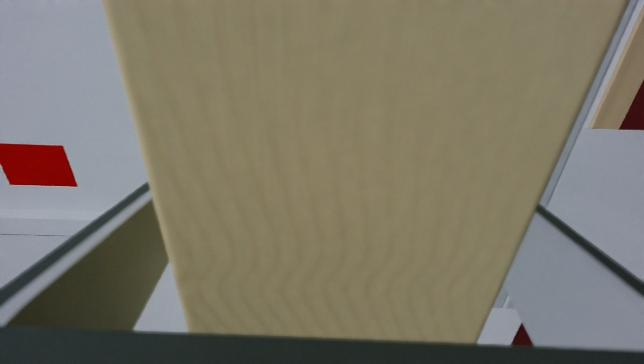

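Call:
move(
  base={"x_m_s":0.03,"for_s":0.3},
  cameras=[],
)

Call:
move(
  joints={"right_gripper_m":0.03},
  cameras=[],
)

Call:
move(
  joints={"torso_squat_rad":0.72},
  min_time_s=1.2,
  cameras=["head_camera"],
)

Scene clock: 38.33 s.
Joint torques (N m): left_arm=[-1.23 -0.8 0.66 -0.49 -0.17 -0.63 -0.03] | right_arm=[-17.62 -2.29 -0.44 -8.61 -0.02 -1.95 0.06]
External joint torques (N m): left_arm=[0.14 -0.95 0.65 0.07 -0.17 -0.21 -0.02] | right_arm=[-0.42 0.19 -0.85 -0.33 -0.32 -0.04 0.01]
Motor temperatures (°C): left_arm=[30 28 31 35 34 32 37] | right_arm=[34 30 31 31 35 37 34]
Wrist force (N): left_arm=[0.0 1.7 -7.7] | right_arm=[-7.4 0.7 1.0]
Wrist torque (N m): left_arm=[-0.31 0.15 0.09] | right_arm=[-0.13 -0.43 -0.11]
Wrist force, peak (N): left_arm=[0.2 1.8 -8.5] | right_arm=[-7.9 1.2 1.1]
move: done
base_odometry: x=+0.464 y=+1.413 heading=-0.001
lidar_m: 0.43 1.03 1.42 3.63 2.24 1.60 1.51 1.58 2.11 1.33 0.94 1.11
base_status: done (sent for 0.3 of 0.3 s)
joint_positions: torso_squat_rad=+0.800 torso_shift_rad=+0.000 torso_pitch_rad=+0.000 torso_yaw_rad=+0.000 left_shoulder_pitch_rad=+0.037 left_shoulder_roll_rad=+0.004 left_shoulder_yaw_rad=-0.043 left_elbow_rad=-0.196 left_forearm_roll_rad=-0.014 left_wrist_pitch_rad=+0.002 left_hand_roll_rad=+0.027 left_gripper_m=+0.099 right_shoulder_pitch_rad=-0.530 right_shoulder_roll_rad=+0.000 right_shoulder_yaw_rad=-0.147 right_elbow_rad=-0.518 right_forearm_roll_rad=-0.081 right_wrist_pitch_rad=-0.557 right_hand_roll_rad=+0.095 right_gripper_m=+0.099 head_pan_rad=-0.300 head_tilt_rad=+0.800
joint_status: not commanded
wheel_motors_off: 0
motor_effort: left_wheel=-6(22) right_wheel=+5(29)
chest: x=-0.2280 y=+0.0001 z=+1.0776 quat_wxyz=(+1.000, +0.000, +0.000, +0.000) (m; base frame)
left_hand: x=-0.1597 y=+0.2200 z=+0.3954 quat_wxyz=(+0.997, +0.000, -0.079, -0.009) (m; base frame)
right_hand: x=+0.3617 y=-0.1931 z=+0.7681 quat_wxyz=(+0.708, +0.001, -0.706, +0.001) (m; base frame)
pictures: none
No camera images: "cameras" was empty.

Scene clock: 39.63 s.
Joint torques (N m): left_arm=[-0.94 -0.69 0.66 -0.29 -0.06 -0.68 -0.12] | right_arm=[-18.23 -1.7 0.07 -8.89 0.11 -1.91 0.01]
External joint torques (N m): left_arm=[0.43 -0.84 0.65 0.27 -0.07 -0.26 -0.11] | right_arm=[-1.02 0.78 -0.34 -0.61 -0.19 0.01 -0.04]
Motor temperatures (°C): left_arm=[30 28 31 35 34 32 37] | right_arm=[34 30 31 31 35 37 34]
Wrist force (N): left_arm=[-0.3 1.7 -8.4] | right_arm=[-7.2 0.5 0.8]
Wrist torque (N m): left_arm=[-0.32 0.13 0.05] | right_arm=[-0.09 -0.65 -0.28]
Wrist force, peak (N): left_arm=[-0.3 1.7 -8.4] | right_arm=[-8.1 0.7 1.1]
move: off_target
base_odometry: x=+0.464 y=+1.413 heading=-0.001
lidar_m: 0.43 1.02 1.43 3.63 2.24 1.59 1.51 1.59 2.12 1.33 0.94 1.11
base_status: not commanded
joint_positions: torso_squat_rad=+0.800 torso_shift_rad=+0.000 torso_pitch_rad=+0.000 torso_yaw_rad=+0.000 left_shoulder_pitch_rad=+0.037 left_shoulder_roll_rad=+0.004 left_shoulder_yaw_rad=-0.043 left_elbow_rad=-0.196 left_forearm_roll_rad=-0.014 left_wrist_pitch_rad=+0.002 left_hand_roll_rad=+0.027 left_gripper_m=+0.099 right_shoulder_pitch_rad=-0.530 right_shoulder_roll_rad=+0.000 right_shoulder_yaw_rad=-0.147 right_elbow_rad=-0.518 right_forearm_roll_rad=-0.081 right_wrist_pitch_rad=-0.557 right_hand_roll_rad=+0.095 right_gripper_m=+0.075 head_pan_rad=-0.300 head_tilt_rad=+0.800
joint_status: right_gripper_m off_target (ended at +0.075, target +0.030)
wheel_motors_off: 0
motor_effort: left_wheel=-6(7) right_wheel=+7(8)
chest: x=-0.2280 y=+0.0001 z=+1.0776 quat_wxyz=(+1.000, +0.000, +0.000, +0.000) (m; base frame)
left_hand: x=-0.1597 y=+0.2200 z=+0.3954 quat_wxyz=(+0.997, +0.000, -0.079, -0.009) (m; base frame)
right_hand: x=+0.3617 y=-0.1931 z=+0.7681 quat_wxyz=(+0.708, +0.001, -0.706, +0.001) (m; base frame)
pictures: none
No camera images: "cameras" was empty.

Scene clock: 41.13 s.
Joint torques (N m): left_arm=[-1.14 -0.84 0.79 -0.53 0.11 -0.63 0] | right_arm=[-30.22 -2.2 -0.37 -20.31 0.15 -9.1 -0.15]
External joint torques (N m): left_arm=[0.21 -0.99 0.78 0.01 0.1 -0.21 0] | right_arm=[-13.11 0.26 -0.79 -12.07 -0.15 -7.18 -0.2]
Motor temperatures (°C): left_arm=[30 28 31 35 34 32 37] | right_arm=[34 30 31 31 35 37 34]
Wrist force (N): left_arm=[-0.6 1.2 -7.4] | right_arm=[-29.1 1.1 -0.6]
Wrist torque (N m): left_arm=[-0.27 0.09 0.12] | right_arm=[-0.12 1.82 0.27]
Wrist force, peak (N): left_arm=[-0.5 1.0 -8.7] | right_arm=[-29.8 1.2 0.3]
move: done
base_odometry: x=+0.464 y=+1.413 heading=-0.001
lidar_m: 0.43 1.02 1.42 3.64 2.23 1.58 1.51 1.58 2.12 1.33 0.93 1.11
base_status: not commanded
joint_positions: torso_squat_rad=+0.720 torso_shift_rad=+0.000 torso_pitch_rad=+0.001 torso_yaw_rad=+0.000 left_shoulder_pitch_rad=+0.037 left_shoulder_roll_rad=+0.004 left_shoulder_yaw_rad=-0.043 left_elbow_rad=-0.196 left_forearm_roll_rad=-0.014 left_wrist_pitch_rad=+0.002 left_hand_roll_rad=+0.027 left_gripper_m=+0.099 right_shoulder_pitch_rad=-0.527 right_shoulder_roll_rad=+0.000 right_shoulder_yaw_rad=-0.147 right_elbow_rad=-0.515 right_forearm_roll_rad=-0.081 right_wrist_pitch_rad=-0.555 right_hand_roll_rad=+0.095 right_gripper_m=+0.074 head_pan_rad=-0.300 head_tilt_rad=+0.800
joint_status: all done
wheel_motors_off: 0
motor_effort: left_wheel=-6(7) right_wheel=+6(8)
chest: x=-0.2275 y=+0.0001 z=+1.1162 quat_wxyz=(+1.000, +0.000, +0.001, +0.000) (m; base frame)
left_hand: x=-0.1599 y=+0.2200 z=+0.4339 quat_wxyz=(+0.997, +0.000, -0.079, -0.009) (m; base frame)
right_hand: x=+0.3603 y=-0.1937 z=+0.8026 quat_wxyz=(+0.711, +0.000, -0.703, +0.001) (m; base frame)
pictures: head_camera
camera_calibration:
head_camera: T_world_to_cam=[[-0.299645, -0.95355, -0.0309135, -0.0217017], [-0.639302, 0.224736, -0.735382, 0.888319], [0.70817, -0.200591, -0.676948, 0.981504], [0, 0, 0, 1]] pos_world=[-0.133671, -0.0234505, 1.31701]

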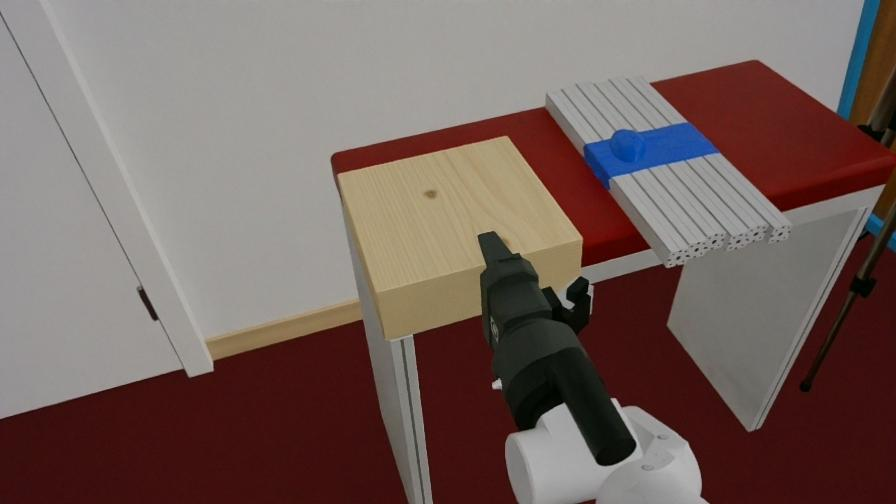

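Call:
move(
  joints={"torso_squat_rad":0.5},
  min_time_s=1.2,
  cameras=[],
)

Call:
move(
  base={"x_m_s":-0.25,"for_s":2.64},
  joints={"head_pan_rad":0.0},
  cameras=["head_camera"],
)

Call:
move(
  base={"turn_rad_s":-0.5,"for_s":3.14},
  joints={"left_shoulder_roll_rad":0.35,"right_shoulder_roll_rad":-0.25},
  min_time_s=2,
  cameras=["head_camera"],
)

Call:
move(
  base={"x_m_s":0.35,"for_s":4.43},
  joints={"torso_yaw_rad":0.6},
  min_time_s=3,
  cameras=["head_camera"],
)

Call:
move(
  base={"turn_rad_s":0.5,"for_s":3.18},
  cameras=["head_camera"],
)

Scene clock: 47.20 s.
Joint torques (N m): left_arm=[-1.58 -0.81 0.61 -0.48 -0.12 -0.71 -0.09] | right_arm=[-31.23 -1.87 -0.24 -20.99 0.33 -9.28 -0.12]
External joint torques (N m): left_arm=[-0.23 -0.96 0.59 0.06 -0.12 -0.29 -0.08] | right_arm=[-14.12 0.59 -0.65 -12.75 0.03 -7.37 -0.17]
Motor temperatures (°C): left_arm=[30 28 31 35 34 32 37] | right_arm=[35 30 31 31 35 38 34]
Wrist force (N): left_arm=[-0.8 1.0 -7.3] | right_arm=[-28.8 1.5 0.0]
Wrist torque (N m): left_arm=[-0.29 0.06 0.09] | right_arm=[-0.16 1.83 0.30]
Wrist force, peak (N): left_arm=[0.2 1.4 -8.6] | right_arm=[-30.0 1.3 -0.3]
move: done
base_odometry: x=+0.464 y=+1.413 heading=-0.001
lidar_m: 0.42 1.04 1.43 3.64 2.26 1.60 1.51 1.59 2.12 1.33 0.94 1.11
base_status: not commanded
joint_positions: torso_squat_rad=+0.500 torso_shift_rad=+0.000 torso_pitch_rad=+0.001 torso_yaw_rad=+0.000 left_shoulder_pitch_rad=+0.037 left_shoulder_roll_rad=+0.004 left_shoulder_yaw_rad=-0.043 left_elbow_rad=-0.196 left_forearm_roll_rad=-0.014 left_wrist_pitch_rad=+0.002 left_hand_roll_rad=+0.027 left_gripper_m=+0.099 right_shoulder_pitch_rad=-0.527 right_shoulder_roll_rad=+0.000 right_shoulder_yaw_rad=-0.147 right_elbow_rad=-0.515 right_forearm_roll_rad=-0.081 right_wrist_pitch_rad=-0.555 right_hand_roll_rad=+0.095 right_gripper_m=+0.074 head_pan_rad=-0.300 head_tilt_rad=+0.800
joint_status: all done
wheel_motors_off: 0
motor_effort: left_wheel=-7(8) right_wheel=+6(9)
chest: x=-0.2274 y=+0.0001 z=+1.2043 quat_wxyz=(+1.000, +0.000, +0.001, +0.000) (m; base frame)
left_hand: x=-0.1599 y=+0.2201 z=+0.5220 quat_wxyz=(+0.997, +0.000, -0.079, -0.009) (m; base frame)
right_hand: x=+0.3602 y=-0.1937 z=+0.8905 quat_wxyz=(+0.711, +0.000, -0.703, +0.001) (m; base frame)
pictures: none
No camera images: "cameras" was empty.

Scene clock: 50.80 s.
Joint torques (N m): left_arm=[-1.92 -0.84 0.54 -0.37 0.01 -0.74 0] | right_arm=[-32.54 -3.08 -0.42 -21.31 0.15 -9.43 -0.18]
External joint torques (N m): left_arm=[-0.56 -1 0.53 0.18 0.01 -0.31 0.01] | right_arm=[-15.43 -0.66 -0.83 -13.06 -0.15 -7.52 -0.23]
Motor temperatures (°C): left_arm=[30 28 31 35 34 32 37] | right_arm=[35 30 31 32 35 38 34]
Wrist force (N): left_arm=[0.2 2.1 -7.5] | right_arm=[-28.7 1.0 -0.2]
Wrist torque (N m): left_arm=[-0.38 0.17 0.08] | right_arm=[-0.21 1.86 0.28]
Wrist force, peak (N): left_arm=[-0.5 1.6 -8.4] | right_arm=[-29.8 1.1 -0.1]
move: done
base_odometry: x=-0.194 y=+1.414 heading=-0.002
lidar_m: 1.08 1.74 2.34 3.91 1.26 0.91 0.86 0.90 1.22 3.02 1.61 1.39
base_status: done (sent for 2.63 of 2.63 s)
joint_positions: torso_squat_rad=+0.500 torso_shift_rad=+0.000 torso_pitch_rad=+0.001 torso_yaw_rad=+0.000 left_shoulder_pitch_rad=+0.037 left_shoulder_roll_rad=+0.004 left_shoulder_yaw_rad=-0.043 left_elbow_rad=-0.196 left_forearm_roll_rad=-0.014 left_wrist_pitch_rad=+0.002 left_hand_roll_rad=+0.027 left_gripper_m=+0.099 right_shoulder_pitch_rad=-0.527 right_shoulder_roll_rad=+0.000 right_shoulder_yaw_rad=-0.147 right_elbow_rad=-0.514 right_forearm_roll_rad=-0.081 right_wrist_pitch_rad=-0.555 right_hand_roll_rad=+0.095 right_gripper_m=+0.074 head_pan_rad=+0.000 head_tilt_rad=+0.800
joint_status: all done
wheel_motors_off: 0
motor_effort: left_wheel=-16(28) right_wheel=+17(52)
chest: x=-0.2275 y=+0.0000 z=+1.2043 quat_wxyz=(+1.000, +0.000, +0.000, +0.000) (m; base frame)
left_hand: x=-0.1600 y=+0.2201 z=+0.5220 quat_wxyz=(+0.997, +0.000, -0.079, -0.009) (m; base frame)
right_hand: x=+0.3600 y=-0.1937 z=+0.8904 quat_wxyz=(+0.711, +0.001, -0.703, +0.000) (m; base frame)
pictures: head_camera
camera_calibration:
head_camera: T_world_to_cam=[[-0.0044618, -0.9995, -0.0313118, 0.0420657], [-0.677022, 0.0260636, -0.735501, 0.945431], [0.735949, 0.0179171, -0.6768, 1.04673], [0, 0, 0, 1]] pos_world=[-0.130074, -0.00135106, 1.40511]

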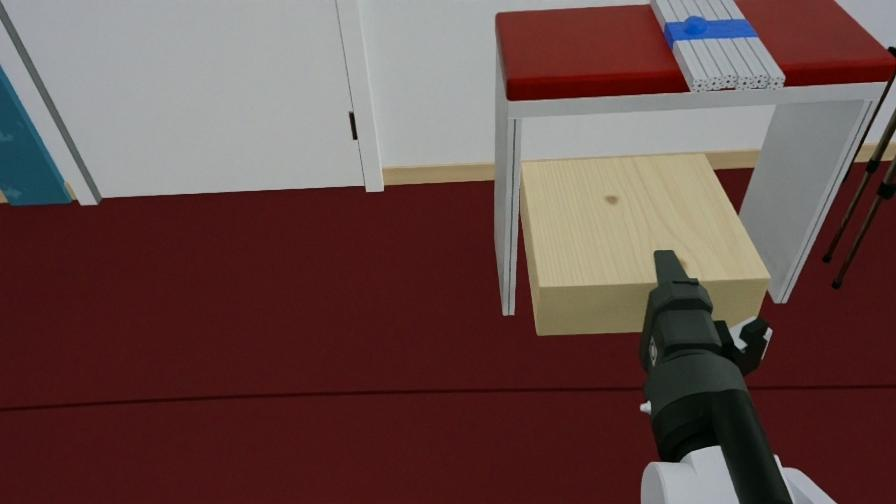

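Scene clock: 55.27 s.
Joint torques (N m): left_arm=[-1.67 8.48 1.63 -0.33 -0.02 -0.66 0.01] | right_arm=[-32.18 -14.32 -1.95 -21.28 -0.77 -9.46 -0.14]
External joint torques (N m): left_arm=[-0.38 -1.5 0.76 0 -0.06 -0.3 0.01] | right_arm=[-14.53 -6.11 -1.04 -12.94 -0.85 -7.56 -0.19]
Motor temperatures (°C): left_arm=[30 28 31 35 34 32 37] | right_arm=[35 30 31 32 35 39 34]
Wrist force (N): left_arm=[-0.4 -1.2 -6.6] | right_arm=[-27.8 6.8 1.8]
Wrist torque (N m): left_arm=[-0.09 0.08 0.04] | right_arm=[0.30 1.84 0.32]
Wrist force, peak (N): left_arm=[-0.1 1.1 -8.5] | right_arm=[-29.5 3.5 -0.7]
move: done
base_odometry: x=-0.195 y=+1.414 heading=-1.568
lidar_m: 2.93 1.63 1.38 1.09 1.73 2.34 4.02 1.28 0.92 0.86 0.88 1.17
base_status: done (sent for 3.13 of 3.13 s)
joint_positions: torso_squat_rad=+0.500 torso_shift_rad=+0.000 torso_pitch_rad=+0.001 torso_yaw_rad=+0.000 left_shoulder_pitch_rad=+0.037 left_shoulder_roll_rad=+0.350 left_shoulder_yaw_rad=-0.043 left_elbow_rad=-0.196 left_forearm_roll_rad=-0.014 left_wrist_pitch_rad=+0.002 left_hand_roll_rad=+0.027 left_gripper_m=+0.099 right_shoulder_pitch_rad=-0.527 right_shoulder_roll_rad=-0.248 right_shoulder_yaw_rad=-0.147 right_elbow_rad=-0.514 right_forearm_roll_rad=-0.081 right_wrist_pitch_rad=-0.555 right_hand_roll_rad=+0.095 right_gripper_m=+0.074 head_pan_rad=+0.000 head_tilt_rad=+0.800
joint_status: all done
wheel_motors_off: 0
motor_effort: left_wheel=+17(53) right_wheel=+4(50)
chest: x=-0.2275 y=-0.0001 z=+1.2043 quat_wxyz=(+1.000, +0.000, +0.000, +0.000) (m; base frame)
left_hand: x=-0.1616 y=+0.4777 z=+0.5668 quat_wxyz=(+0.982, +0.171, -0.074, -0.028) (m; base frame)
right_hand: x=+0.3704 y=-0.3449 z=+0.9265 quat_wxyz=(+0.691, -0.117, -0.713, +0.034) (m; base frame)
pictures: head_camera
camera_calibration:
head_camera: T_world_to_cam=[[-0.00452686, -0.999493, -0.0315254, 0.0422578], [-0.677026, 0.0262647, -0.735491, 0.945418], [0.735945, 0.018014, -0.676801, 1.04673], [0, 0, 0, 1]] pos_world=[-0.130074, -0.00145071, 1.40511]

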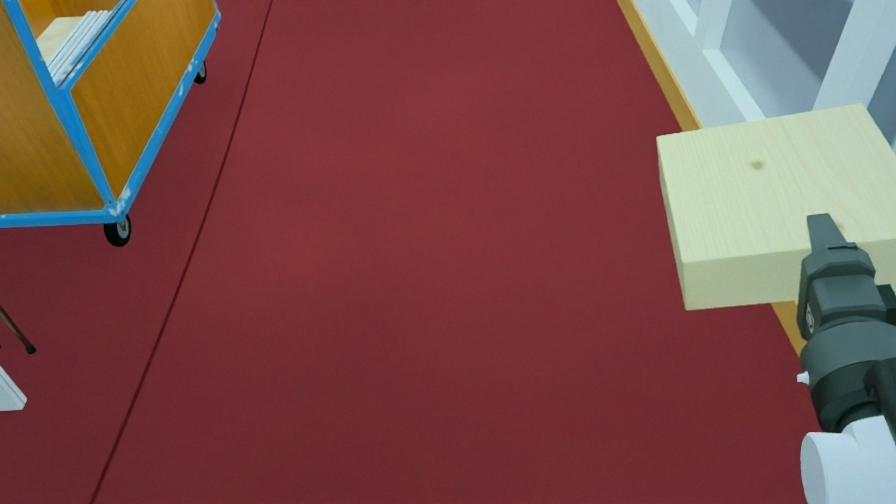

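Scene clock: 60.90 s.
Joint torques (N m): left_arm=[-0.98 8.33 1.54 -0.12 0 -0.58 -0.1] | right_arm=[-32.26 -13.31 -2.11 -21.33 -0.97 -9.27 -0.16]
External joint torques (N m): left_arm=[0.31 -1.66 0.66 0.21 -0.04 -0.23 -0.1] | right_arm=[-14.62 -5.1 -1.2 -13 -1.06 -7.36 -0.2]
Motor temperatures (°C): left_arm=[30 28 31 35 34 32 37] | right_arm=[35 30 31 33 35 39 34]
Wrist force (N): left_arm=[0.2 -0.6 -7.9] | right_arm=[-27.2 6.8 1.1]
Wrist torque (N m): left_arm=[-0.21 0.17 0.09] | right_arm=[0.33 1.85 0.28]
Wrist force, peak (N): left_arm=[-0.2 -1.3 -8.1] | right_arm=[-29.5 6.3 0.0]
move: done
base_odometry: x=-0.192 y=-0.137 heading=-1.568
lidar_m: 2.71 2.62 1.03 0.98 1.31 1.80 3.75 1.19 0.86 0.80 0.81 1.09
base_status: done (sent for 4.43 of 4.43 s)
joint_positions: torso_squat_rad=+0.500 torso_shift_rad=+0.000 torso_pitch_rad=+0.001 torso_yaw_rad=+0.600 left_shoulder_pitch_rad=+0.037 left_shoulder_roll_rad=+0.350 left_shoulder_yaw_rad=-0.043 left_elbow_rad=-0.196 left_forearm_roll_rad=-0.014 left_wrist_pitch_rad=+0.002 left_hand_roll_rad=+0.027 left_gripper_m=+0.099 right_shoulder_pitch_rad=-0.527 right_shoulder_roll_rad=-0.249 right_shoulder_yaw_rad=-0.147 right_elbow_rad=-0.515 right_forearm_roll_rad=-0.081 right_wrist_pitch_rad=-0.555 right_hand_roll_rad=+0.095 right_gripper_m=+0.074 head_pan_rad=+0.000 head_tilt_rad=+0.800
joint_status: all done
wheel_motors_off: 0
motor_effort: left_wheel=+0(46) right_wheel=-1(45)
chest: x=-0.2273 y=+0.0001 z=+1.2043 quat_wxyz=(+0.955, +0.000, +0.001, +0.296) (m; base frame)
left_hand: x=-0.4428 y=+0.4318 z=+0.5670 quat_wxyz=(+0.947, +0.185, -0.020, +0.263) (m; base frame)
right_hand: x=+0.4608 y=+0.0532 z=+0.9263 quat_wxyz=(+0.650, +0.099, -0.715, +0.237) (m; base frame)
pictures: head_camera
camera_calibration:
head_camera: T_world_to_cam=[[0.560585, -0.827485, -0.0318228, 0.171223], [-0.573912, -0.360523, -0.735288, 0.968834], [0.596967, 0.430454, -0.677008, 1.01519], [0, 0, 0, 1]] pos_world=[-0.145991, 0.0539804, 1.40511]

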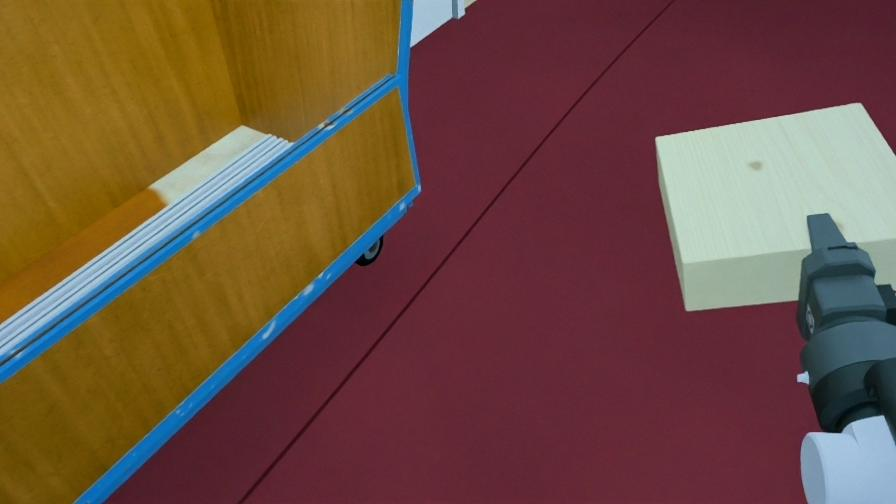

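Scene clock: 65.40 s.
Joint torques (N m): left_arm=[-1.28 7.98 1.58 -0.12 -0.08 -0.58 -0.09] | right_arm=[-32.18 -13.55 -2.16 -20.94 -0.78 -9.38 -0.21]
External joint torques (N m): left_arm=[0 -2.01 0.7 0.21 -0.11 -0.22 -0.09] | right_arm=[-14.54 -5.34 -1.25 -12.6 -0.86 -7.48 -0.26]
Motor temperatures (°C): left_arm=[30 28 31 35 34 32 37] | right_arm=[36 30 31 33 35 39 34]
Wrist force (N): left_arm=[-0.1 -0.3 -7.5] | right_arm=[-27.7 7.2 1.4]
Wrist torque (N m): left_arm=[-0.19 0.11 0.06] | right_arm=[0.41 1.83 0.30]
Wrist force, peak (N): left_arm=[0.2 -1.1 -8.0] | right_arm=[-29.0 6.6 1.5]
move: done
base_odometry: x=-0.192 y=-0.137 heading=+0.014
lidar_m: 0.97 1.29 1.80 3.35 1.16 0.83 0.79 0.84 1.14 2.96 1.42 1.02
base_status: done (sent for 3.17 of 3.17 s)
joint_positions: torso_squat_rad=+0.500 torso_shift_rad=+0.000 torso_pitch_rad=+0.001 torso_yaw_rad=+0.600 left_shoulder_pitch_rad=+0.037 left_shoulder_roll_rad=+0.350 left_shoulder_yaw_rad=-0.043 left_elbow_rad=-0.196 left_forearm_roll_rad=-0.014 left_wrist_pitch_rad=+0.002 left_hand_roll_rad=+0.027 left_gripper_m=+0.099 right_shoulder_pitch_rad=-0.527 right_shoulder_roll_rad=-0.249 right_shoulder_yaw_rad=-0.147 right_elbow_rad=-0.515 right_forearm_roll_rad=-0.081 right_wrist_pitch_rad=-0.555 right_hand_roll_rad=+0.095 right_gripper_m=+0.074 head_pan_rad=+0.000 head_tilt_rad=+0.800
joint_status: not commanded
wheel_motors_off: 0
motor_effort: left_wheel=+3(47) right_wheel=+19(42)
chest: x=-0.2273 y=+0.0001 z=+1.2043 quat_wxyz=(+0.955, +0.000, +0.001, +0.296) (m; base frame)
left_hand: x=-0.4429 y=+0.4318 z=+0.5670 quat_wxyz=(+0.947, +0.185, -0.020, +0.263) (m; base frame)
right_hand: x=+0.4608 y=+0.0532 z=+0.9263 quat_wxyz=(+0.650, +0.099, -0.715, +0.237) (m; base frame)
pictures: head_camera
camera_calibration:
head_camera: T_world_to_cam=[[0.560619, -0.827461, -0.0318613, 0.171281], [-0.573947, -0.360548, -0.735248, 0.968775], [0.596902, 0.430481, -0.677049, 1.01523], [0, 0, 0, 1]] pos_world=[-0.145991, 0.0539803, 1.40511]

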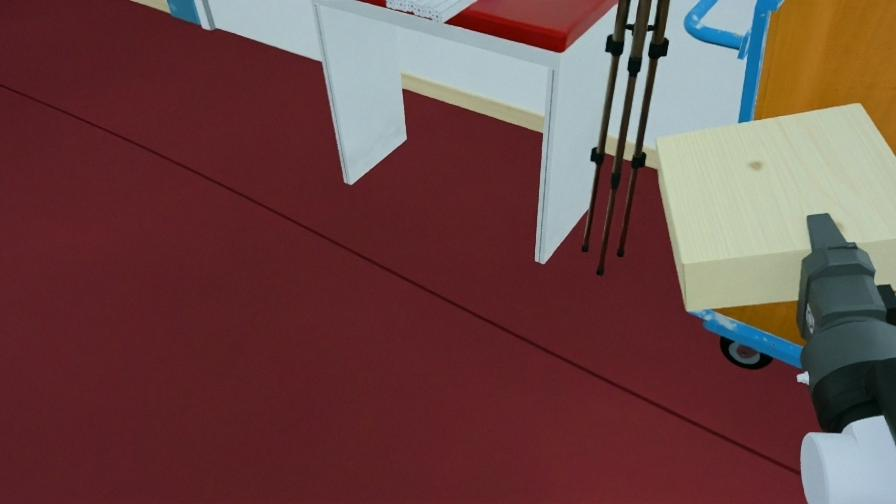

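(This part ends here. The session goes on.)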